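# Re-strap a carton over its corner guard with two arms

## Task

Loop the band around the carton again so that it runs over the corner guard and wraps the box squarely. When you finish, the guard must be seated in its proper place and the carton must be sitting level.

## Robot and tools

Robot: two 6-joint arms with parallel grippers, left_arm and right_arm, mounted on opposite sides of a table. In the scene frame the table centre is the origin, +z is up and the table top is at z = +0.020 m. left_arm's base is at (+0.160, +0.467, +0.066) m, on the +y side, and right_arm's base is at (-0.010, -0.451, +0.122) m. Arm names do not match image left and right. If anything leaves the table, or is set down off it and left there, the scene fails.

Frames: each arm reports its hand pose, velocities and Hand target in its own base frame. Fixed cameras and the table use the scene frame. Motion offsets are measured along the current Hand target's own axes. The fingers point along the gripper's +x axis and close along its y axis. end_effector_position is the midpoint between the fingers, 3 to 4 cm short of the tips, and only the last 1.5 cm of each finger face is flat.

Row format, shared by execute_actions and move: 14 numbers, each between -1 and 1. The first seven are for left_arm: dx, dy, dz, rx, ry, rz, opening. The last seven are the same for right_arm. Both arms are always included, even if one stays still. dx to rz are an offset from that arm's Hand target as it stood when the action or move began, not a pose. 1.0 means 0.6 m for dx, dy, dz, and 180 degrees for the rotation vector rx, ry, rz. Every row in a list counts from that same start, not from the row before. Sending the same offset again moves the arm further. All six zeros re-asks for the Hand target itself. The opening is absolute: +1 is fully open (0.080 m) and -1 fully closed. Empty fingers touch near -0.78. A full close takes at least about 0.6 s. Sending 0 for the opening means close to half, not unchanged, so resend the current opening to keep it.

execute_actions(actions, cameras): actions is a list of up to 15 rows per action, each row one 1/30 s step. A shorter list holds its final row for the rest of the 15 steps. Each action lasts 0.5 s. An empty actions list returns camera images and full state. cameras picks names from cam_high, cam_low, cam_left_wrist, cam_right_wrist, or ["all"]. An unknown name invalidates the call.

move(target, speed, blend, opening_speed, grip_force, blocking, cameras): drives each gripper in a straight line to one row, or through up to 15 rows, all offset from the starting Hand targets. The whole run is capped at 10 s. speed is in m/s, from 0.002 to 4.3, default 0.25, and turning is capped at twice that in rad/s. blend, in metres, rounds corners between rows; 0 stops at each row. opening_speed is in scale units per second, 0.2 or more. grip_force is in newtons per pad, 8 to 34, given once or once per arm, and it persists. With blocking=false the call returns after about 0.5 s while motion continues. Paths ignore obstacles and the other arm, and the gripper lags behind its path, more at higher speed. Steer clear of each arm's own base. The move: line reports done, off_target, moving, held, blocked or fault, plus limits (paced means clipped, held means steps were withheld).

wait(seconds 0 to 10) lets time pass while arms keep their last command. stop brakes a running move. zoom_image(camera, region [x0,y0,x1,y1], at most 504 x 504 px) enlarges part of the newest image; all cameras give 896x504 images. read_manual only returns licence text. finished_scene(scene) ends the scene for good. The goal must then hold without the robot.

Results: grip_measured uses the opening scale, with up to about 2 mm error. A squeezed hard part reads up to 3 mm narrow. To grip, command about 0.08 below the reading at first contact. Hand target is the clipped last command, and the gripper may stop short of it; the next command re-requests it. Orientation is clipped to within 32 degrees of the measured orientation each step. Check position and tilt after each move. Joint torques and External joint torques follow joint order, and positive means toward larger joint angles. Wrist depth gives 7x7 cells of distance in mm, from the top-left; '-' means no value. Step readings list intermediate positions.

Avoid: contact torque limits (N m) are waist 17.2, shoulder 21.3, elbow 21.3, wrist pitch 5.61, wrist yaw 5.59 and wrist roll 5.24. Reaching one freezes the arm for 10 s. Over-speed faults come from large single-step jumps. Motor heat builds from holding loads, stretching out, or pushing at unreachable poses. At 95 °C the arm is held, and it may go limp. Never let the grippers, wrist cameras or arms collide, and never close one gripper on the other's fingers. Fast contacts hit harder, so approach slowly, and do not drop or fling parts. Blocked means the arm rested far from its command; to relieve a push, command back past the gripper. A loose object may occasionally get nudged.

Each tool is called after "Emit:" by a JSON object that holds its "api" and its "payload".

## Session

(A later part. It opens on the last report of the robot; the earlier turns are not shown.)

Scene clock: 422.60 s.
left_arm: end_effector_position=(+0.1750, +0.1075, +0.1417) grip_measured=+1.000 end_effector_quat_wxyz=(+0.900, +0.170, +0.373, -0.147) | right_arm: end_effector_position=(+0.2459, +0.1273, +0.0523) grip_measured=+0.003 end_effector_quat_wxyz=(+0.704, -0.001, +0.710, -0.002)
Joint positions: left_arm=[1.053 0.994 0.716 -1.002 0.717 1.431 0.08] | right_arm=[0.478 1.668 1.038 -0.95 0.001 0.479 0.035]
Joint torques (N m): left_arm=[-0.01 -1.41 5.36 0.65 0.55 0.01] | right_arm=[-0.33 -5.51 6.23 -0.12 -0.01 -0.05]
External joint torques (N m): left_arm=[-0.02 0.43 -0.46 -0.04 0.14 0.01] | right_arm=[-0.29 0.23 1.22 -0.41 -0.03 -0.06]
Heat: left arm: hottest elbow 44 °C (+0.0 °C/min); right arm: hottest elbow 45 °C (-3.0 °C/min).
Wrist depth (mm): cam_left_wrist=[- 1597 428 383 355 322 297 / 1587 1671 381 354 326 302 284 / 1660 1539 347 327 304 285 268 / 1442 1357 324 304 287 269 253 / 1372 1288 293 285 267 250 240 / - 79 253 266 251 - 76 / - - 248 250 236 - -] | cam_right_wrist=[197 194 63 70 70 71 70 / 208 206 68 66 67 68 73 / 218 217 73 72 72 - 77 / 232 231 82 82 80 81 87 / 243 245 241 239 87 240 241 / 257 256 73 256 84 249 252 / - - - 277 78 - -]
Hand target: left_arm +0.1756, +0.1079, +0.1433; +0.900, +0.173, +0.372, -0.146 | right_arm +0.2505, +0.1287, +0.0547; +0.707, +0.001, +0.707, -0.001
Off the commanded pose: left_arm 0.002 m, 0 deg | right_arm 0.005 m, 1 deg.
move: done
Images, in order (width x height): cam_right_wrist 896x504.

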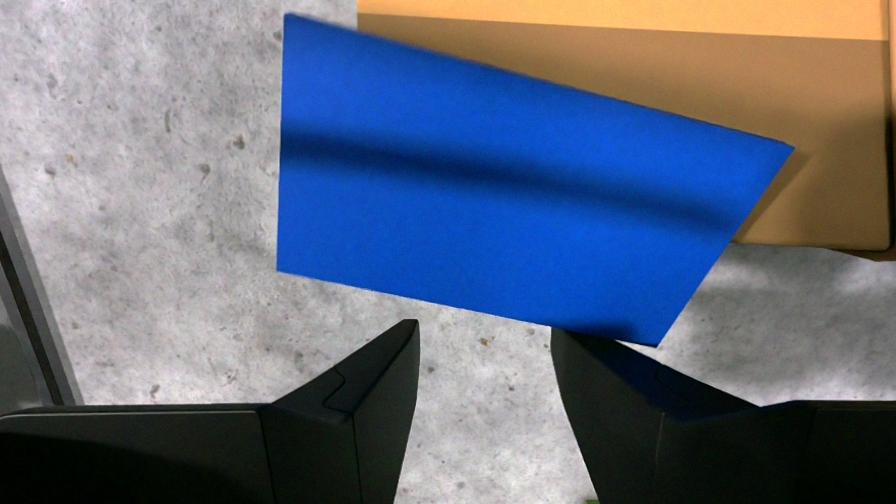

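Emit:
{"api": "move", "payload": {"target": [0,0,0,0,0,0,1,0,0,0.018,0,0,0,0.0], "speed": 0.04, "cameras": ["cam_right_wrist","cam_low"]}}

Emit:
{"api": "zoom_image", "payload": {"camera": "cam_low", "region": [380, 140, 580, 300]}}

Scene clock: 428.50 s.
left_arm: end_effector_position=(+0.1750, +0.1075, +0.1417) grip_measured=+1.000 end_effector_quat_wxyz=(+0.900, +0.170, +0.373, -0.147) | right_arm: end_effector_position=(+0.2473, +0.1268, +0.0504) grip_measured=+0.003 end_effector_quat_wxyz=(+0.693, -0.005, +0.721, -0.003)
Joint positions: left_arm=[1.053 0.994 0.716 -1.002 0.717 1.431 0.08] | right_arm=[0.47 1.699 1.064 -0.976 -0.007 0.467 0.035]
Joint torques (N m): left_arm=[0.03 -1.55 5.42 0.64 0.54 0.01] | right_arm=[-1.02 -5.4 7.6 1.46 0.3 -0.22]
External joint torques (N m): left_arm=[0.04 0.3 -0.39 -0.04 0.12 0.02] | right_arm=[-1.01 0.42 2.7 1.22 0.29 -0.22]
Heat: left arm: hottest elbow 44 °C (+0.0 °C/min); right arm: hottest elbow 46 °C (-2.0 °C/min).
Wrist depth (mm): cam_left_wrist=[1597 1660 423 381 355 321 298 / 1597 1671 380 352 328 302 283 / 1568 1530 350 326 303 286 269 / 1410 1426 319 304 286 269 254 / 1328 1342 292 285 268 248 240 / - 79 252 266 251 - 76 / - - 246 250 237 - -] | cam_right_wrist=[191 193 - 66 66 - - / 203 202 197 70 70 69 69 / 214 211 67 67 72 67 74 / 228 225 82 77 77 230 79 / 243 243 96 98 92 242 242 / 258 258 73 257 84 252 256 / - - - 281 85 - -]
Hand target: left_arm +0.1756, +0.1079, +0.1433; +0.900, +0.173, +0.372, -0.146 | right_arm +0.2613, +0.1287, +0.0548; +0.707, +0.001, +0.707, -0.001
Off the commanded pose: left_arm 0.002 m, 0 deg | right_arm 0.015 m, 2 deg.
move: off_target (right_arm)
Images, in order (width x height): cam_low 896x504, cam_right_wrist 896x504.

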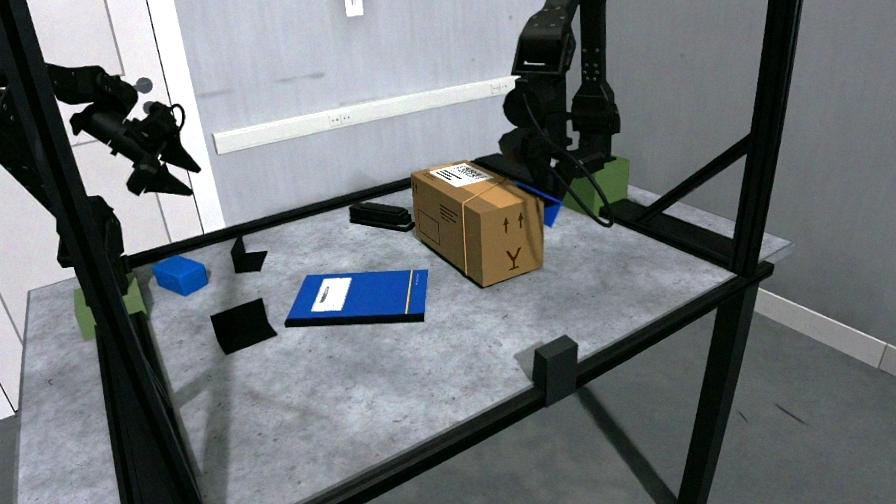

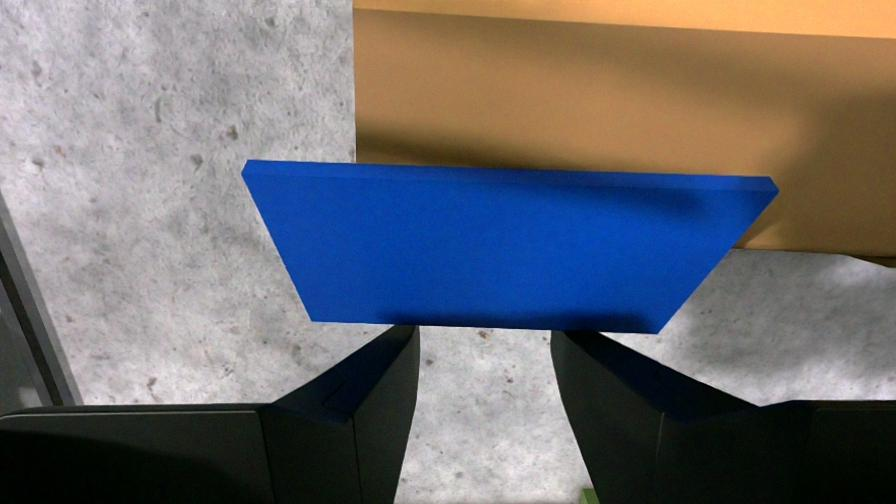

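Scaled by 2.520.

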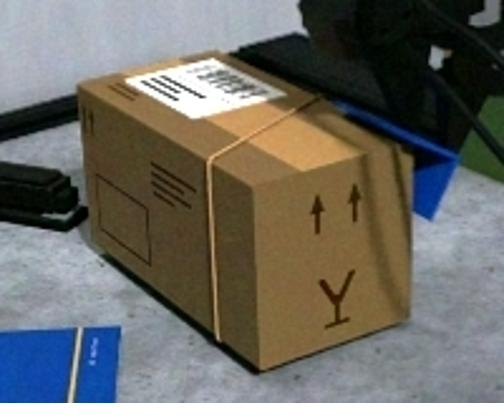

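Emit:
{"api": "move", "payload": {"target": [0,0,0,0,0,0,1,-0.012,0,0.014,0,0,0,0.0], "speed": 0.04, "cameras": ["cam_right_wrist","cam_low"]}}

Emit:
{"api": "zoom_image", "payload": {"camera": "cam_low", "region": [490, 140, 570, 240]}}

Scene clock: 466.47 s.
left_arm: end_effector_position=(+0.1750, +0.1075, +0.1417) grip_measured=+1.000 end_effector_quat_wxyz=(+0.900, +0.170, +0.373, -0.147) | right_arm: end_effector_position=(+0.2652, +0.1273, +0.0595) grip_measured=+0.003 end_effector_quat_wxyz=(+0.704, -0.001, +0.710, -0.002)
Joint positions: left_arm=[1.053 0.994 0.716 -1.002 0.717 1.431 0.08] | right_arm=[0.448 1.72 1.129 -0.989 0 0.45 0.035]
Joint torques (N m): left_arm=[-0.03 -1.56 5.42 0.64 0.58 0.02] | right_arm=[-0.09 -6 6.31 -0.12 0.02 -0.06]
External joint torques (N m): left_arm=[-0.04 0.27 -0.37 -0.03 0.17 0.02] | right_arm=[-0.05 0.15 1.22 -0.43 0 -0.06]
Heat: left arm: hottest elbow 44 °C (+0.0 °C/min); right arm: hottest elbow 46 °C (+2.0 °C/min).
Wrist depth (mm): cam_left_wrist=[- 446 421 380 354 322 298 / 1650 1650 376 352 328 302 282 / 1568 1442 346 326 303 285 270 / 1434 1410 321 303 285 269 253 / 1268 1275 298 285 266 249 240 / 1179 79 114 266 252 - 76 / - - 248 250 238 - -] | cam_right_wrist=[203 202 201 76 76 76 75 / 213 212 80 79 78 79 79 / 224 226 81 - 81 82 84 / 237 237 87 - 86 88 88 / 252 251 91 91 90 247 250 / 270 266 73 264 84 256 260 / - - - 284 85 - -]
Hand target: left_arm +0.1756, +0.1079, +0.1433; +0.900, +0.173, +0.372, -0.146 | right_arm +0.2697, +0.1287, +0.0620; +0.707, +0.000, +0.707, -0.001
Off the commanded pose: left_arm 0.002 m, 0 deg | right_arm 0.005 m, 1 deg.
move: done
Images, in order (width x height): cam_low 896x504, cam_right_wrist 896x504.

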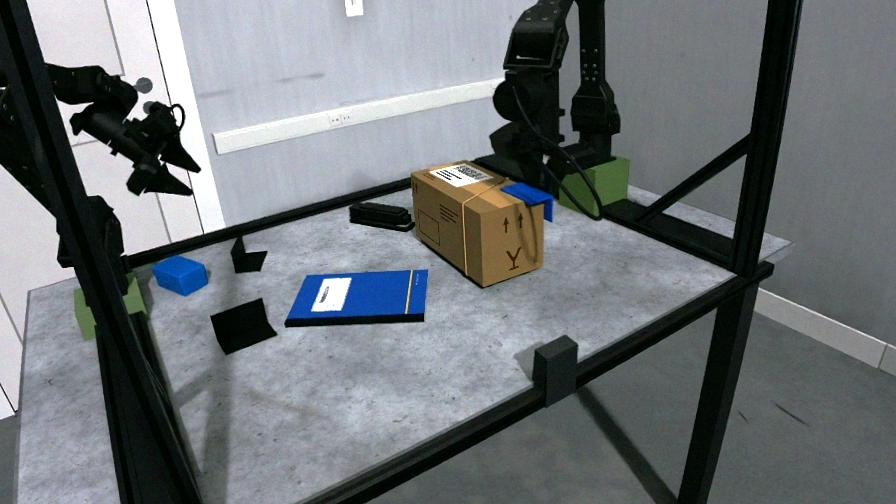

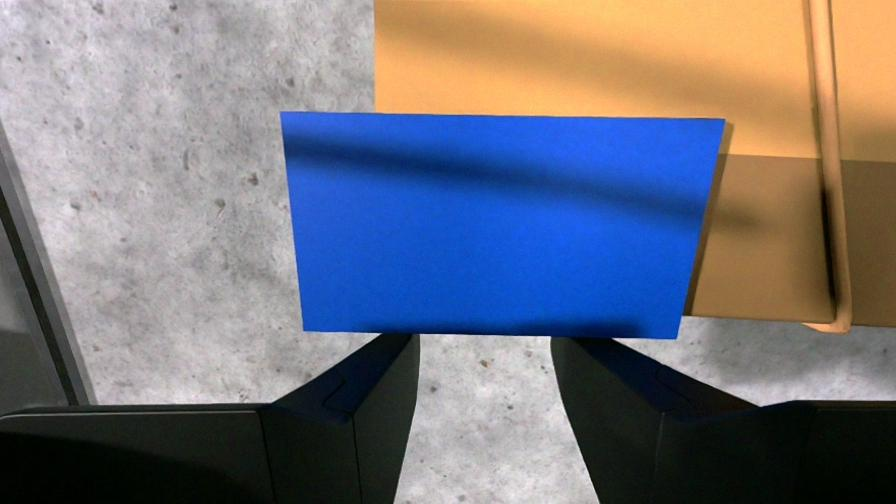

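Scaled by 5.040.

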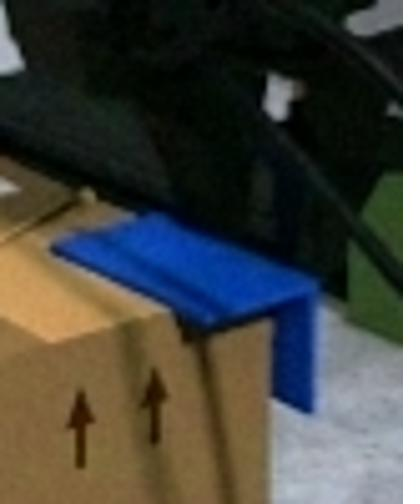

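Emit:
{"api": "move", "payload": {"target": [[0,0,0,0,0,0,1,0,0,-0.05,0,0,0,0.0],[0,0,0,0,0,0,1,-0.008,0.11,-0.05,0,0,0,-1],[0,0,0,0,0,0,1,-0.008,0.11,0.017,0,0,0,-1],[0,0,0,0,0,0,1,-0.008,0.066,0.017,0,0,0,-1]], "speed": [0.08,0.12,0.12,0.06], "blend": [0.005,0.01,0,0], "cameras": ["cam_right_wrist","cam_low"]}}

Emit:
{"api": "zoom_image", "payload": {"camera": "cam_low", "region": [490, 140, 570, 240]}}

Scene clock: 499.60 s.
left_arm: end_effector_position=(+0.1750, +0.1075, +0.1417) grip_measured=+1.000 end_effector_quat_wxyz=(+0.900, +0.170, +0.373, -0.147) | right_arm: end_effector_position=(+0.2807, +0.1697, +0.0639) grip_measured=-0.766 end_effector_quat_wxyz=(+0.704, -0.001, +0.710, -0.003)
Joint positions: left_arm=[1.053 0.994 0.716 -1.002 0.717 1.431 0.08] | right_arm=[0.544 1.838 1.291 -1.034 0 0.546 0.001]
Joint torques (N m): left_arm=[-0.02 -1.61 5.48 0.64 0.53 0.04] | right_arm=[-0.26 -9.43 3.62 0.23 0.01 -0.07]
External joint torques (N m): left_arm=[-0.05 0.24 -0.37 -0.06 0.12 0.05] | right_arm=[-0.17 -2.35 -1.59 -0.1 -0.02 -0.07]
Heat: left arm: hottest elbow 44 °C (+0.0 °C/min); right arm: hottest elbow 48 °C (+3.0 °C/min).
Wrist depth (mm): cam_left_wrist=[1765 462 419 380 353 321 298 / 1705 1628 380 352 328 300 284 / 1548 1511 348 326 304 284 269 / 1379 1410 320 303 285 270 253 / 1281 1288 292 286 267 249 239 / 1147 79 101 267 252 - 76 / - - 259 249 238 - -] | cam_right_wrist=[206 205 205 203 120 78 79 / 216 215 215 215 115 83 83 / 230 227 227 225 86 86 86 / 1073 240 240 238 89 89 89 / 1175 255 255 250 95 95 94 / 1212 269 268 - 77 100 99 / - - - - - - -]
Hand target: left_arm +0.1756, +0.1079, +0.1433; +0.900, +0.173, +0.372, -0.146 | right_arm +0.2799, +0.1683, +0.0667; +0.707, +0.000, +0.707, -0.001
Off the commanded pose: left_arm 0.002 m, 0 deg | right_arm 0.003 m, 1 deg.
move: done; blend cut to 0 m at target 2
Images, in order (width x height): cam_low 896x504, cam_right_wrist 896x504.

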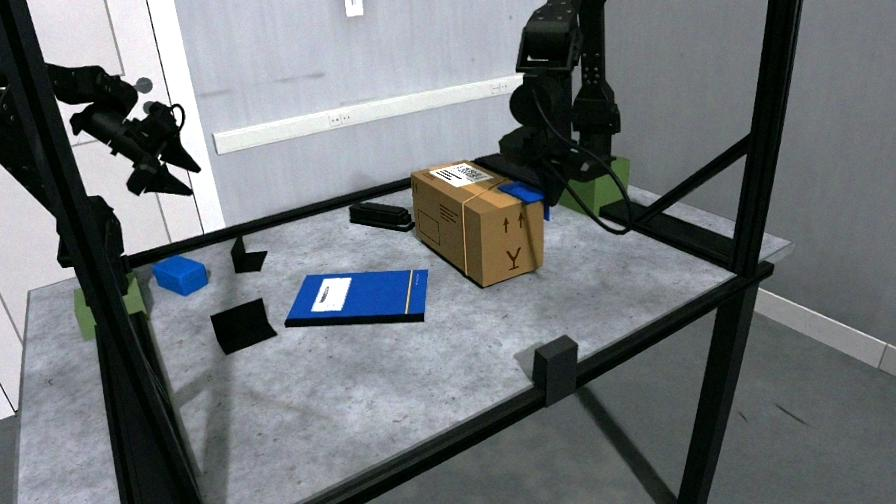

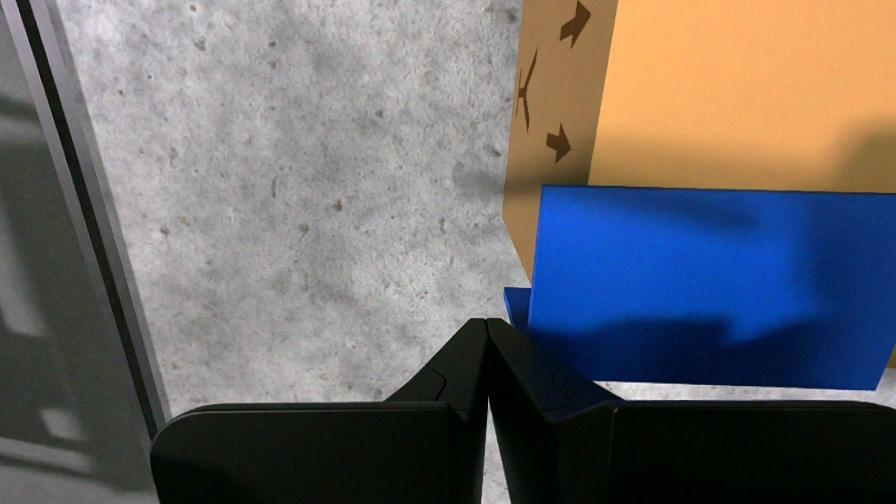

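Scaled by 5.040.

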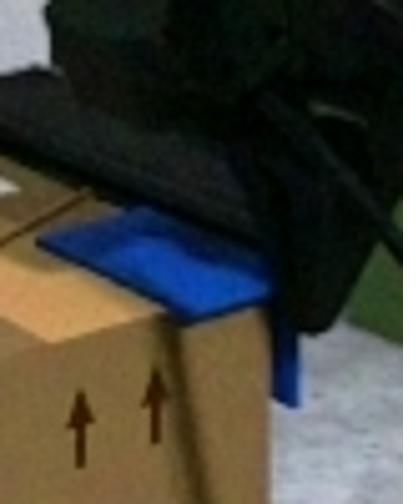

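Emit:
{"api": "move", "payload": {"target": [0,0,0,0,0,0,1,0,-0.0135,0,0,0,0,-1], "speed": 0.05, "cameras": ["cam_right_wrist"]}}

Scene clock: 506.50 s.
left_arm: end_effector_position=(+0.1750, +0.1075, +0.1417) grip_measured=+1.000 end_effector_quat_wxyz=(+0.900, +0.170, +0.373, -0.147) | right_arm: end_effector_position=(+0.2806, +0.1618, +0.0640) grip_measured=-0.766 end_effector_quat_wxyz=(+0.704, -0.001, +0.710, -0.002)
Joint positions: left_arm=[1.053 0.994 0.716 -1.002 0.717 1.431 0.08] | right_arm=[0.523 1.823 1.272 -1.03 0 0.524 0.001]
Joint torques (N m): left_arm=[0.01 -1.54 5.53 0.61 0.57 0] | right_arm=[-0.19 -9.27 3.54 0.23 0.01 -0.06]
External joint torques (N m): left_arm=[0.01 0.25 -0.22 -0.06 0.16 0.01] | right_arm=[-0.19 -2.36 -1.58 -0.06 -0.01 -0.06]
Heat: left arm: hottest elbow 44 °C (+0.0 °C/min); right arm: hottest elbow 47 °C (+2.0 °C/min).
Wrist depth (mm): cam_left_wrist=[- 1753 427 380 356 322 298 / 1694 1753 378 352 325 300 283 / 1729 1539 343 324 304 285 270 / 1434 1671 319 302 283 267 253 / 1294 1308 288 285 265 250 239 / - 79 252 267 251 - 76 / - - 248 250 237 - -] | cam_right_wrist=[205 205 205 204 80 78 79 / 216 215 215 214 84 83 83 / 227 228 227 226 86 86 86 / 1040 241 241 239 89 88 89 / 1164 257 255 248 95 95 95 / 1231 268 268 - 77 100 265 / - - - - - - -]
Hand target: left_arm +0.1756, +0.1079, +0.1433; +0.900, +0.173, +0.372, -0.146 | right_arm +0.2799, +0.1602, +0.0667; +0.707, +0.001, +0.707, -0.001
Off the commanded pose: left_arm 0.002 m, 0 deg | right_arm 0.003 m, 1 deg.
move: done
Images, in order (width x height): cam_right_wrist 896x504.

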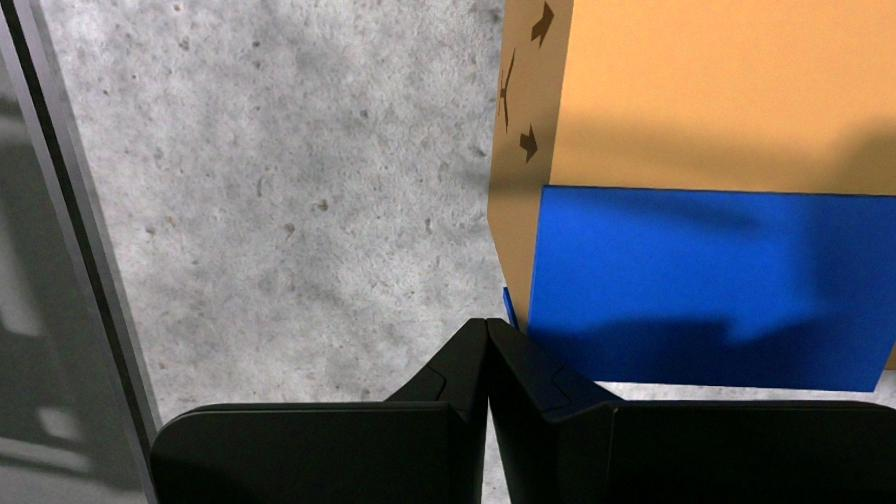

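Emit:
{"api": "move", "payload": {"target": [[0,0,0,0,0,0,1,0,0.01,0,0,0,0,-1],[0,0,0,0,0,0,1,-0.1,0.01,0,0,0,0,-0.47],[0,0,0,0,0,0,1,-0.1,-0.17,0.0,0,0,0,-0.47],[0,0,0,0,0,0,1,-0.045,-0.17,0.0,0,0,0,-0.47]], "speed": 0.15, "blend": [0.0,0.015,0.01,0], "cameras": ["cam_right_wrist","cam_low"]}}

Emit:
{"api": "zoom_image", "payload": {"camera": "cam_low", "region": [490, 140, 570, 240]}}

Scene clock: 524.60 s.
left_arm: end_effector_position=(+0.1750, +0.1075, +0.1417) grip_measured=+1.000 end_effector_quat_wxyz=(+0.900, +0.170, +0.373, -0.147) | right_arm: end_effector_position=(+0.2814, +0.0589, +0.0969) grip_measured=-0.473 end_effector_quat_wxyz=(+0.710, +0.001, +0.704, -0.001)
Joint positions: left_arm=[1.053 0.994 0.716 -1.002 0.717 1.431 0.08] | right_arm=[0.207 1.641 1.194 -1.114 0.002 0.209 0.014]
Joint torques (N m): left_arm=[-0.03 -1.59 5.51 0.66 0.57 0.01] | right_arm=[-0.19 -5.95 3.79 0.29 -0.06 -0.03]
External joint torques (N m): left_arm=[-0.02 0.21 -0.31 -0.04 0.16 0.02] | right_arm=[-0.18 -0.11 -1.52 -0.04 -0.07 -0.03]
Heat: left arm: hottest elbow 44 °C (+0.0 °C/min); right arm: hottest elbow 45 °C (-1.0 °C/min).
Wrist depth (mm): cam_left_wrist=[- 437 423 381 353 322 297 / 1717 1597 376 352 328 302 284 / 1548 1511 346 326 305 285 270 / 1387 1434 319 304 288 267 254 / 1364 1321 288 285 266 248 241 / - 79 251 267 251 - 76 / - - 248 249 238 - -] | cam_right_wrist=[241 112 111 111 110 110 109 / 252 117 119 116 116 115 115 / 264 122 122 122 123 122 120 / 280 127 128 127 128 128 127 / 296 295 134 133 134 135 134 / 311 308 - 82 73 300 295 / - - - 85 67 - -]
Hand target: left_arm +0.1756, +0.1079, +0.1433; +0.900, +0.173, +0.372, -0.146 | right_arm +0.2797, +0.0581, +0.0939; +0.707, +0.001, +0.707, -0.001
Off the commanded pose: left_arm 0.002 m, 0 deg | right_arm 0.004 m, 1 deg.
move: done; blend cut to 0 m at target 2
Images, in order (width x height): cam_low 896x504, cam_right_wrist 896x504.

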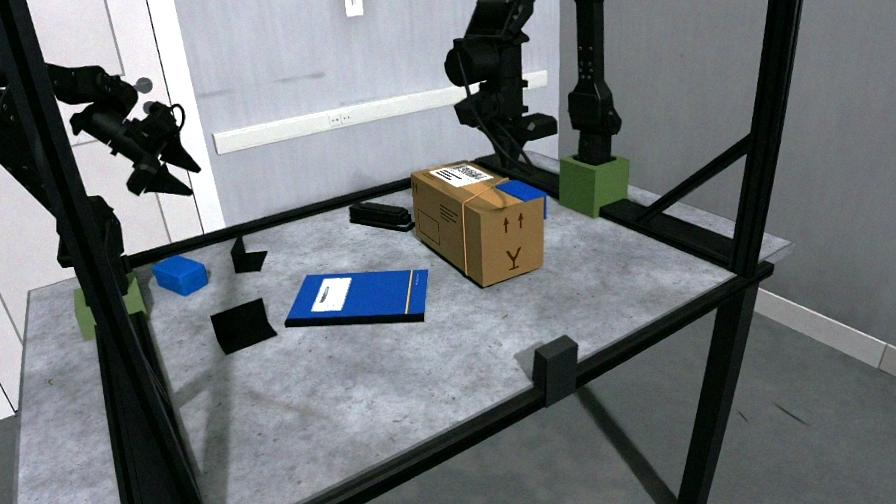

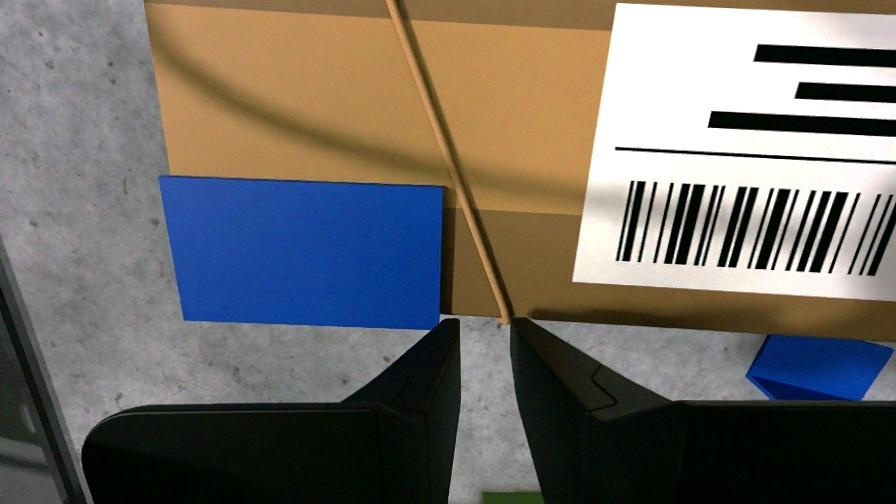

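Scaled by 5.040.

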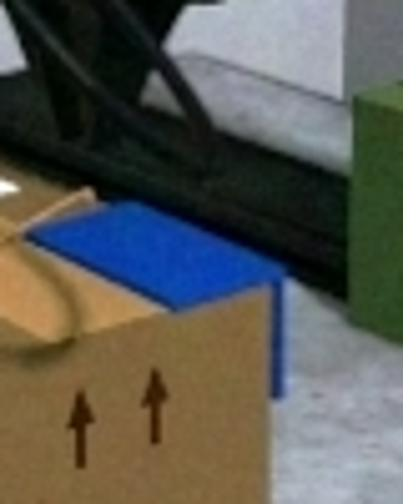

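Emit:
{"api": "move", "payload": {"target": [[0,0,0,0,0,0,1,0,-0.006,0.007,0,0,0,-0.47],[0,0,0,0,0,0,1,0.046,-0.006,0.007,0,0,0,-0.47],[0,0,0,0,0,0,1,0.046,-0.006,0.007,0,0,0,-1],[0,0,0,0,0,0,1,0.0,-0.006,0.007,0,0,0,-1]], "speed": 0.06, "cameras": ["cam_right_wrist"]}}

Emit:
{"api": "zoom_image", "payload": {"camera": "cam_right_wrist", "region": [360, 240, 620, 440]}}

Scene clock: 539.63 s.
left_arm: end_effector_position=(+0.1750, +0.1075, +0.1417) grip_measured=+1.000 end_effector_quat_wxyz=(+0.900, +0.170, +0.373, -0.147) | right_arm: end_effector_position=(+0.2806, +0.0547, +0.0853) grip_measured=-0.766 end_effector_quat_wxyz=(+0.699, -0.002, +0.715, -0.002)
Joint positions: left_arm=[1.053 0.994 0.716 -1.002 0.717 1.431 0.08] | right_arm=[0.193 1.673 1.182 -1.104 0.001 0.194 0.001]
Joint torques (N m): left_arm=[0.04 -1.57 5.45 0.66 0.55 0.03] | right_arm=[-0.29 -8.31 6.38 -0.65 -0.04 -0.03]
External joint torques (N m): left_arm=[0.03 0.24 -0.33 -0.03 0.14 0.04] | right_arm=[-0.25 -2.44 1.23 -0.92 -0.05 -0.03]
Heat: left arm: hottest elbow 44 °C (+0.0 °C/min); right arm: hottest elbow 44 °C (-4.0 °C/min).
Wrist depth (mm): cam_left_wrist=[1650 1729 421 380 354 323 298 / 1683 1650 380 351 327 302 282 / 1502 1539 344 327 304 285 270 / 1442 1418 321 305 287 269 253 / 1308 1288 287 284 265 250 240 / - 79 251 266 251 - 76 / - - 248 250 238 - -] | cam_right_wrist=[102 100 99 98 99 97 97 / 238 105 104 104 103 103 102 / 249 109 110 110 109 109 108 / 268 115 113 116 116 115 114 / 286 122 121 121 122 123 123 / 301 298 294 - 77 291 283 / - - - - - - -]
Hand target: left_arm +0.1756, +0.1079, +0.1433; +0.900, +0.173, +0.372, -0.146 | right_arm +0.2838, +0.0546, +0.0937; +0.707, +0.001, +0.707, -0.001
Off the commanded pose: left_arm 0.002 m, 0 deg | right_arm 0.009 m, 1 deg.
move: off_target (right_arm)
Images, in order (width x height): cam_right_wrist 896x504.

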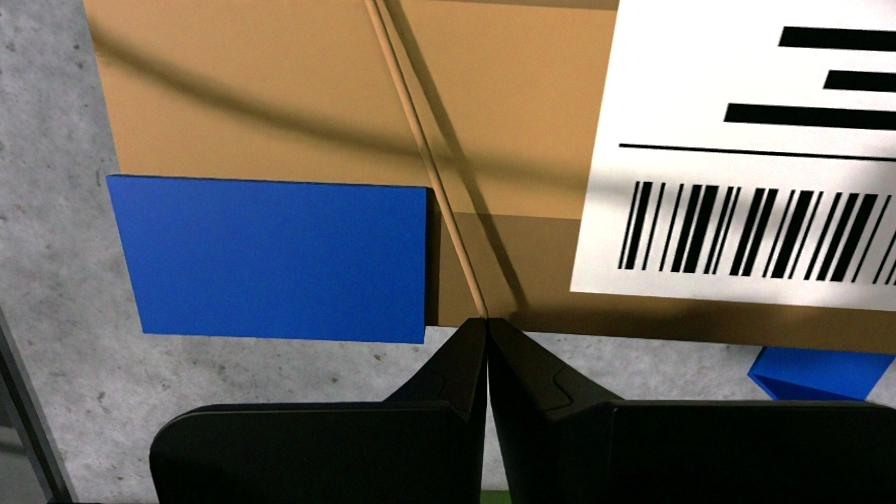

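Scaled by 1.938.

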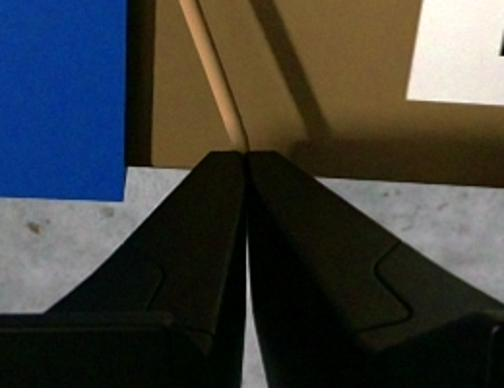

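Emit:
{"api": "move", "payload": {"target": [[0,0,0,0,0,0,1,-0.015,-0.042,0,0,0,0,-1],[0,0,0,0,0,0,1,-0.045,-0.042,-0.156,0,0,0,-1]], "speed": 0.08, "blend": [0.005,0], "cameras": ["cam_right_wrist","cam_low"]}}

Emit:
{"api": "zoom_image", "payload": {"camera": "cam_low", "region": [470, 120, 590, 240]}}

Scene clock: 550.80 s.
left_arm: end_effector_position=(+0.1750, +0.1075, +0.1417) grip_measured=+1.000 end_effector_quat_wxyz=(+0.900, +0.170, +0.373, -0.147) | right_arm: end_effector_position=(+0.1929, +0.0295, +0.1212) grip_measured=-0.766 end_effector_quat_wxyz=(+0.707, +0.001, +0.707, +0.000)
Joint positions: left_arm=[1.053 0.994 0.716 -1.002 0.717 1.431 0.08] | right_arm=[0.152 1.276 0.969 -1.264 -0.001 0.154 0.001]
Joint torques (N m): left_arm=[0.03 -1.5 5.35 0.64 0.54 0.03] | right_arm=[0.23 -4.73 3.9 -0.06 0.01 0.11]
External joint torques (N m): left_arm=[0.04 0.35 -0.44 -0.04 0.12 0.04] | right_arm=[0.25 -1.38 -1.5 -0.37 0.01 0.11]
Heat: left arm: hottest elbow 44 °C (+0.0 °C/min); right arm: hottest elbow 44 °C (-4.0 °C/min).
Wrist depth (mm): cam_left_wrist=[- 445 428 383 353 323 298 / 1705 1650 378 352 328 303 284 / 1577 1511 345 327 303 285 268 / 1402 1387 319 302 284 269 253 / 1342 1357 299 285 266 249 241 / 1190 79 114 265 252 - 76 / - - 245 249 237 - -] | cam_right_wrist=[265 151 138 144 134 133 253 / 278 275 273 272 273 268 267 / 292 290 288 284 282 283 282 / 308 305 304 302 295 295 294 / 327 328 323 313 317 315 315 / 338 339 336 - 71 330 327 / - - - - - - -]
Hand target: left_arm +0.1756, +0.1079, +0.1433; +0.900, +0.173, +0.372, -0.146 | right_arm +0.1902, +0.0295, +0.1207; +0.707, +0.000, +0.707, -0.001
Off the commanded pose: left_arm 0.002 m, 0 deg | right_arm 0.003 m, 0 deg.
move: done
Images, in order (width x height): cam_low 896x504, cam_right_wrist 896x504.

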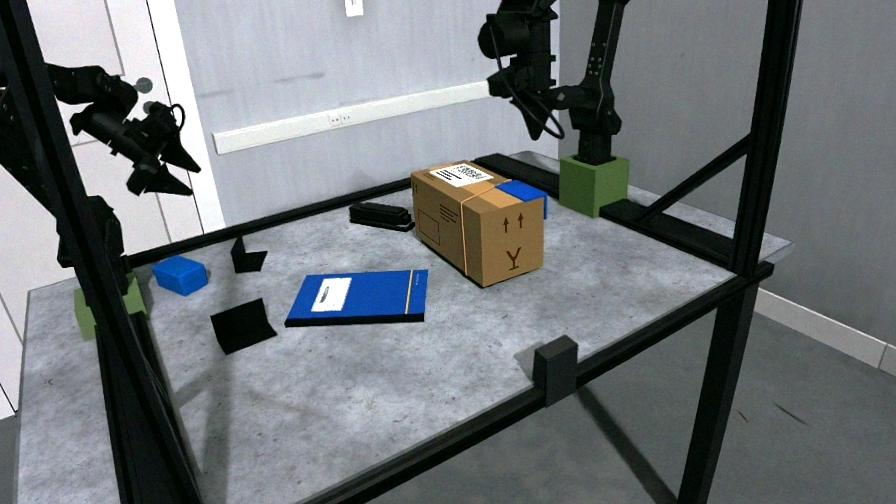

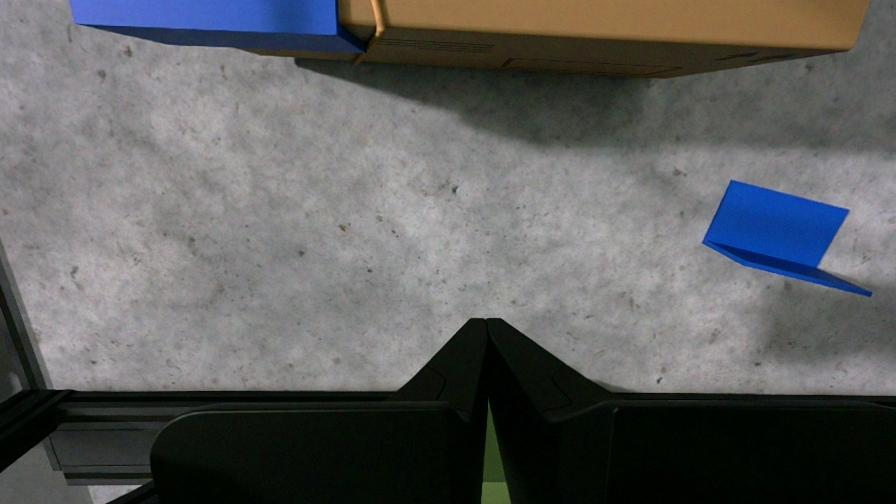

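Scaled by 4.200.

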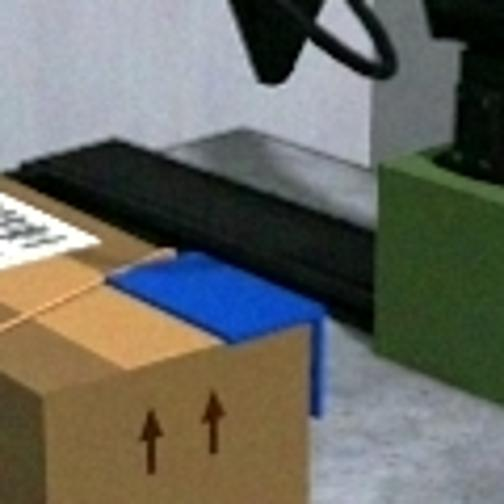

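Emit:
{"api": "move", "payload": {"target": [0,0,0,0,0,0,1,0.03,0.04,0.15,0,0,0,-0.47], "speed": 0.15, "cameras": ["cam_right_wrist"]}}

Emit:
{"api": "zoom_image", "payload": {"camera": "cam_right_wrist", "region": [300, 140, 600, 380]}}

Scene clock: 567.07 s.
left_arm: end_effector_position=(+0.1750, +0.1075, +0.1417) grip_measured=+1.000 end_effector_quat_wxyz=(+0.900, +0.170, +0.373, -0.147) | right_arm: end_effector_position=(+0.2756, +0.0518, +0.1000) grip_measured=-0.473 end_effector_quat_wxyz=(+0.703, +0.000, +0.711, -0.001)
Joint positions: left_arm=[1.053 0.994 0.716 -1.002 0.717 1.431 0.08] | right_arm=[0.186 1.63 1.195 -1.148 -0.001 0.188 0.014]
Joint torques (N m): left_arm=[0.06 -1.56 5.48 0.64 0.55 0.02] | right_arm=[0.24 -5.58 6.6 0.09 0.02 0.13]
External joint torques (N m): left_arm=[0.07 0.27 -0.32 -0.04 0.13 0.03] | right_arm=[0.24 0.17 1.3 -0.21 0.02 0.12]
Heat: left arm: hottest elbow 44 °C (+0.0 °C/min); right arm: hottest elbow 44 °C (-3.0 °C/min).
Wrist depth (mm): cam_left_wrist=[- 1683 423 378 353 323 299 / 1717 414 377 351 328 302 283 / 1558 1539 351 325 305 285 270 / 1520 - 319 303 282 268 254 / 1418 1301 287 283 266 250 239 / - 79 101 267 252 - 76 / - - 245 249 238 - -] | cam_right_wrist=[243 114 113 112 112 112 111 / 255 119 121 118 118 117 117 / 267 124 123 124 126 124 122 / 285 131 130 131 132 131 130 / 303 301 298 294 291 293 288 / 318 317 - - 73 308 299 / - - - 329 67 - -]
Hand target: left_arm +0.1756, +0.1079, +0.1433; +0.900, +0.173, +0.372, -0.146 | right_arm +0.2802, +0.0533, +0.1028; +0.707, +0.000, +0.707, -0.001
Off the commanded pose: left_arm 0.002 m, 0 deg | right_arm 0.006 m, 1 deg.
move: done
Images, in order (width x height): cam_right_wrist 896x504.

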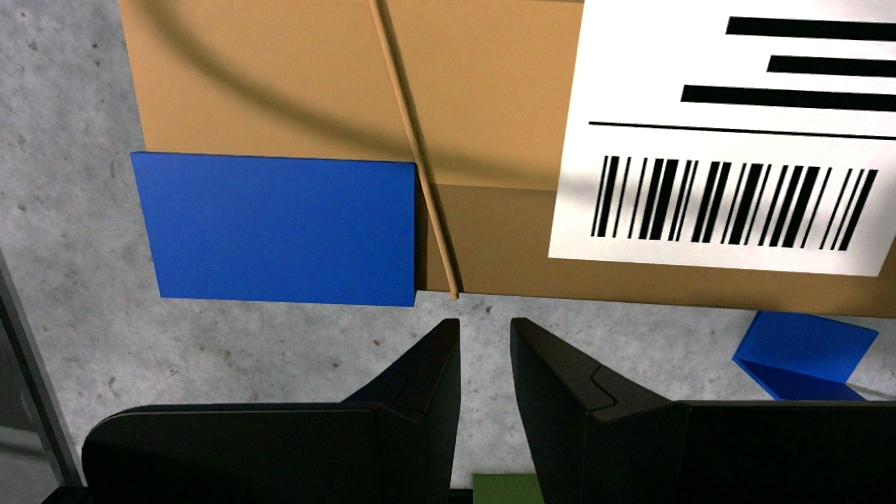

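Scaled by 1.680.

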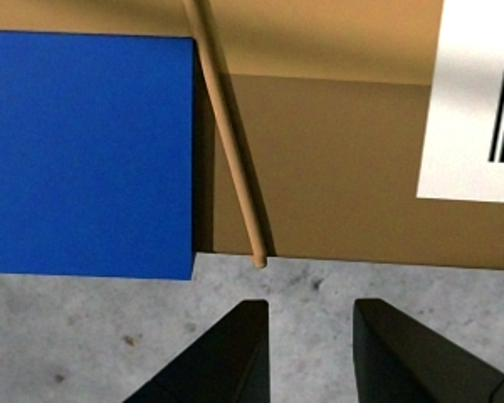

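Emit:
{"api": "move", "payload": {"target": [[0,0,0,0,0,0,1,0.02,0.0062,0.0015,0,0,0,-0.47],[0,0,0,0,0,0,1,0.061,0.0062,0.0015,0,0,0,-0.47]], "speed": 0.06, "cameras": ["cam_right_wrist"]}}

Emit:
{"api": "zoom_image", "payload": {"camera": "cam_right_wrist", "region": [360, 240, 620, 440]}}

Scene clock: 580.43 s.
left_arm: end_effector_position=(+0.1750, +0.1075, +0.1417) grip_measured=+1.000 end_effector_quat_wxyz=(+0.900, +0.170, +0.373, -0.147) | right_arm: end_effector_position=(+0.2832, +0.0568, +0.0737) grip_measured=-0.473 end_effector_quat_wxyz=(+0.712, +0.002, +0.703, +0.000)
Joint positions: left_arm=[1.053 0.994 0.716 -1.002 0.717 1.431 0.08] | right_arm=[0.198 1.666 1.126 -1.018 -0.001 0.2 0.014]
Joint torques (N m): left_arm=[-0.06 -1.57 5.48 0.63 0.55 -0.01] | right_arm=[0.21 -5.03 2.59 1.37 0.02 0.12]
External joint torques (N m): left_arm=[-0.06 0.25 -0.32 -0.05 0.13 0] | right_arm=[0.22 0.87 -2.63 1.01 0.01 0.12]
Heat: left arm: hottest elbow 44 °C (+0.0 °C/min); right arm: hottest elbow 45 °C (+0.0 °C/min).
Wrist depth (mm): cam_left_wrist=[- 1671 419 381 355 322 297 / 1660 1639 381 354 326 303 284 / 1520 1511 347 326 304 285 268 / 1410 1387 319 304 288 268 253 / 1493 1301 299 285 265 249 241 / - 79 253 266 251 - 76 / - - 244 250 238 - -] | cam_right_wrist=[95 94 93 92 92 91 91 / 100 98 97 96 96 95 94 / 243 102 102 101 100 100 99 / 256 106 105 106 106 106 104 / 274 111 110 111 110 111 110 / 288 285 - 83 73 275 115 / - - - 85 67 - -]
Hand target: left_arm +0.1756, +0.1079, +0.1433; +0.900, +0.173, +0.372, -0.146 | right_arm +0.2811, +0.0570, +0.0661; +0.707, +0.000, +0.707, -0.001
Off the commanded pose: left_arm 0.002 m, 0 deg | right_arm 0.008 m, 1 deg.
move: done
Images, in order (width x height): cam_right_wrist 896x504.

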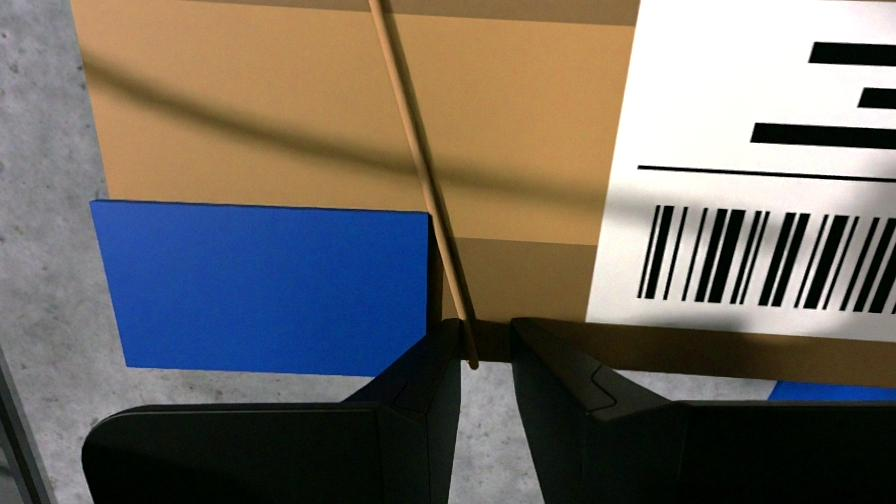

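Scaled by 1.938.

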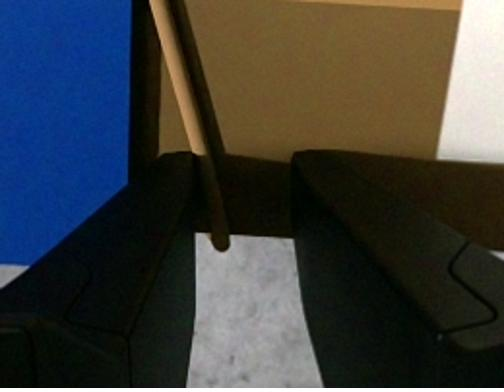

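Emit:
{"api": "move", "payload": {"target": [[0,0,0,0,0,0,1,0,0,0,0,0,0,-1],[0,0,0,0,0,0,1,-0.045,0,0,0,0,0,-1]], "speed": 0.06, "cameras": ["cam_right_wrist"]}}

Emit:
{"api": "zoom_image", "payload": {"camera": "cam_right_wrist", "region": [360, 240, 620, 440]}}

Scene clock: 587.97 s.
left_arm: end_effector_position=(+0.1750, +0.1075, +0.1417) grip_measured=+1.000 end_effector_quat_wxyz=(+0.900, +0.170, +0.373, -0.147) | right_arm: end_effector_position=(+0.2797, +0.0578, +0.0857) grip_measured=-0.766 end_effector_quat_wxyz=(+0.701, -0.001, +0.713, +0.001)
Joint positions: left_arm=[1.053 0.994 0.716 -1.002 0.717 1.431 0.08] | right_arm=[0.202 1.665 1.174 -1.097 -0.003 0.2 0.001]
Joint torques (N m): left_arm=[0.02 -1.56 5.52 0.66 0.54 0.02] | right_arm=[-0.2 -8.18 6.01 -0.96 0.08 0.12]
External joint torques (N m): left_arm=[0.02 0.28 -0.31 -0.03 0.12 0.03] | right_arm=[-0.19 -2.23 0.83 -1.23 0.08 0.12]
Heat: left arm: hottest elbow 44 °C (+0.0 °C/min); right arm: hottest elbow 45 °C (+0.0 °C/min).
Wrist depth (mm): cam_left_wrist=[1558 1650 427 381 355 322 296 / 1777 1597 379 352 327 304 283 / 1587 1502 345 326 304 286 269 / 1459 1418 317 303 285 270 254 / 1301 1314 295 284 267 249 239 / - 79 251 265 251 - 76 / - - 247 249 238 - -] | cam_right_wrist=[229 101 100 99 99 98 98 / 241 106 105 105 104 103 103 / 255 110 110 110 109 109 108 / 269 116 114 115 116 115 114 / 287 123 121 121 122 123 122 / 302 303 295 - 77 291 284 / - - - - - - -]
Hand target: left_arm +0.1756, +0.1079, +0.1433; +0.900, +0.173, +0.372, -0.146 | right_arm +0.2812, +0.0571, +0.0932; +0.707, +0.000, +0.707, -0.001
Off the commanded pose: left_arm 0.002 m, 0 deg | right_arm 0.008 m, 1 deg.
move: done
Images, in order (width x height): cam_right_wrist 896x504.

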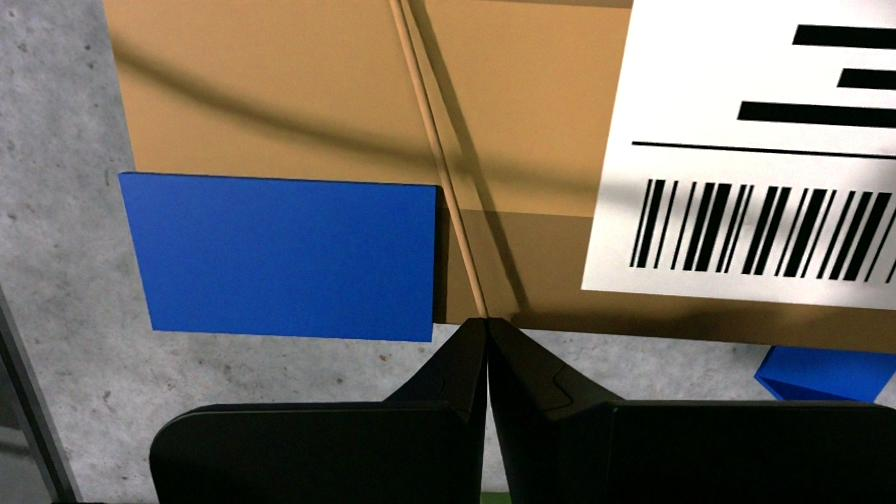

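Scaled by 1.938.

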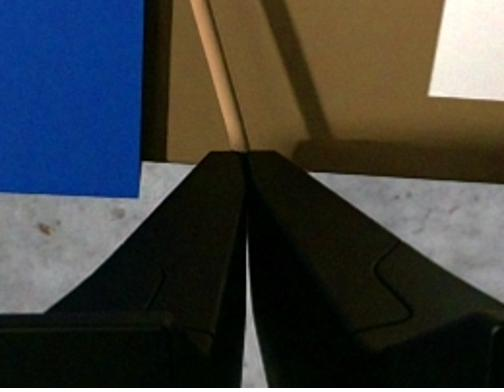

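Emit:
{"api": "move", "payload": {"target": [[0,0,0,0,0,0,1,0,-0.017,0,0,0,0,-1],[0,0,0,0,0,0,1,-0.013,-0.017,-0.085,0,0,0,-1]], "speed": 0.06, "blend": [0.003,0], "cameras": ["cam_right_wrist","cam_low"]}}

Emit:
{"api": "zoom_image", "payload": {"camera": "cam_low", "region": [470, 120, 590, 240]}}

Scene clock: 595.00 s.
left_arm: end_effector_position=(+0.1750, +0.1075, +0.1417) grip_measured=+1.000 end_effector_quat_wxyz=(+0.900, +0.170, +0.373, -0.147) | right_arm: end_effector_position=(+0.2322, +0.0472, +0.1006) grip_measured=-0.766 end_effector_quat_wxyz=(+0.706, +0.000, +0.709, +0.000)
Joint positions: left_arm=[1.053 0.994 0.716 -1.002 0.717 1.431 0.08] | right_arm=[0.2 1.457 1.029 -1.147 -0.001 0.201 0.001]
Joint torques (N m): left_arm=[0.07 -1.62 5.43 0.63 0.58 0.03] | right_arm=[0.14 -6.31 3.76 0.18 0.03 0.12]
External joint torques (N m): left_arm=[0.08 0.21 -0.39 -0.06 0.16 0.03] | right_arm=[0.15 -1.8 -1.55 -0.13 0.02 0.12]
Heat: left arm: hottest elbow 44 °C (+0.0 °C/min); right arm: hottest elbow 45 °C (+1.0 °C/min).
Wrist depth (mm): cam_left_wrist=[- 1587 419 378 355 326 299 / 1597 - 377 352 327 305 283 / 1587 1459 348 327 305 287 269 / 1442 1410 318 302 285 268 254 / 1288 1321 292 285 266 249 240 / - 79 113 267 252 - 76 / - - 260 250 237 - -] | cam_right_wrist=[- 113 112 114 114 114 113 / 121 119 120 120 120 119 119 / 269 270 265 266 265 263 126 / 285 284 282 279 277 275 275 / 301 301 299 292 295 292 283 / 319 316 315 - 77 308 303 / - - - - - - -]
Hand target: left_arm +0.1756, +0.1079, +0.1433; +0.900, +0.173, +0.372, -0.146 | right_arm +0.2302, +0.0469, +0.1010; +0.707, +0.000, +0.707, -0.001
Off the commanded pose: left_arm 0.002 m, 0 deg | right_arm 0.002 m, 0 deg.
move: done
Images, in order (width x height): cam_low 896x504, cam_right_wrist 896x504.

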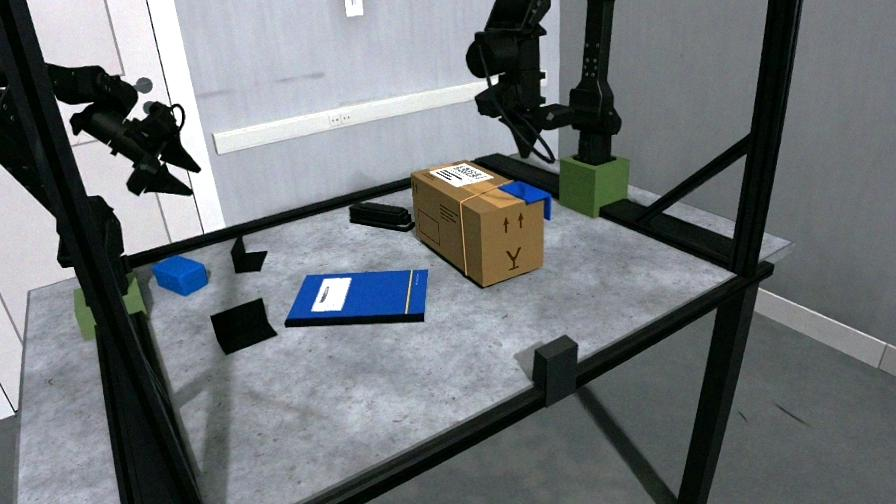

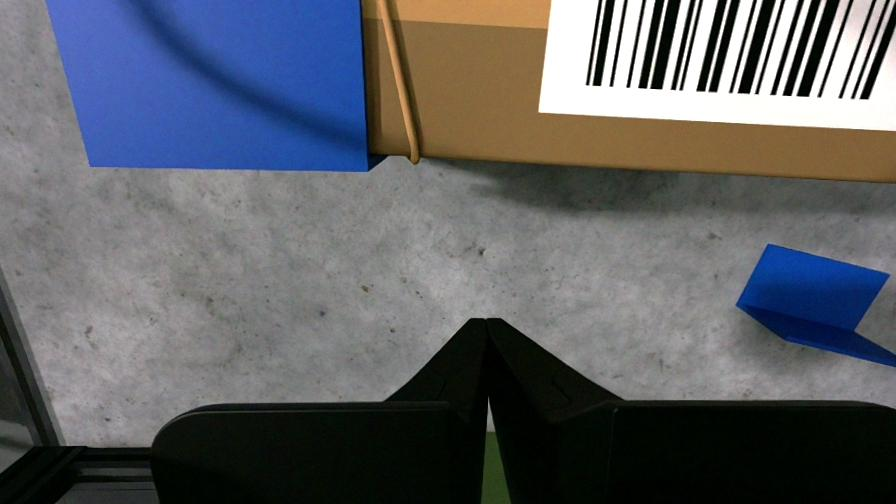

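Scaled by 4.200.

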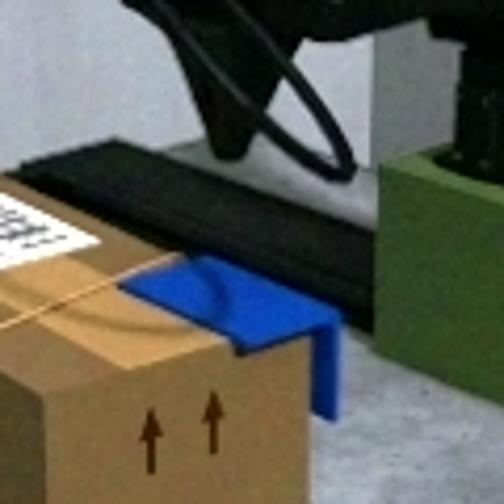

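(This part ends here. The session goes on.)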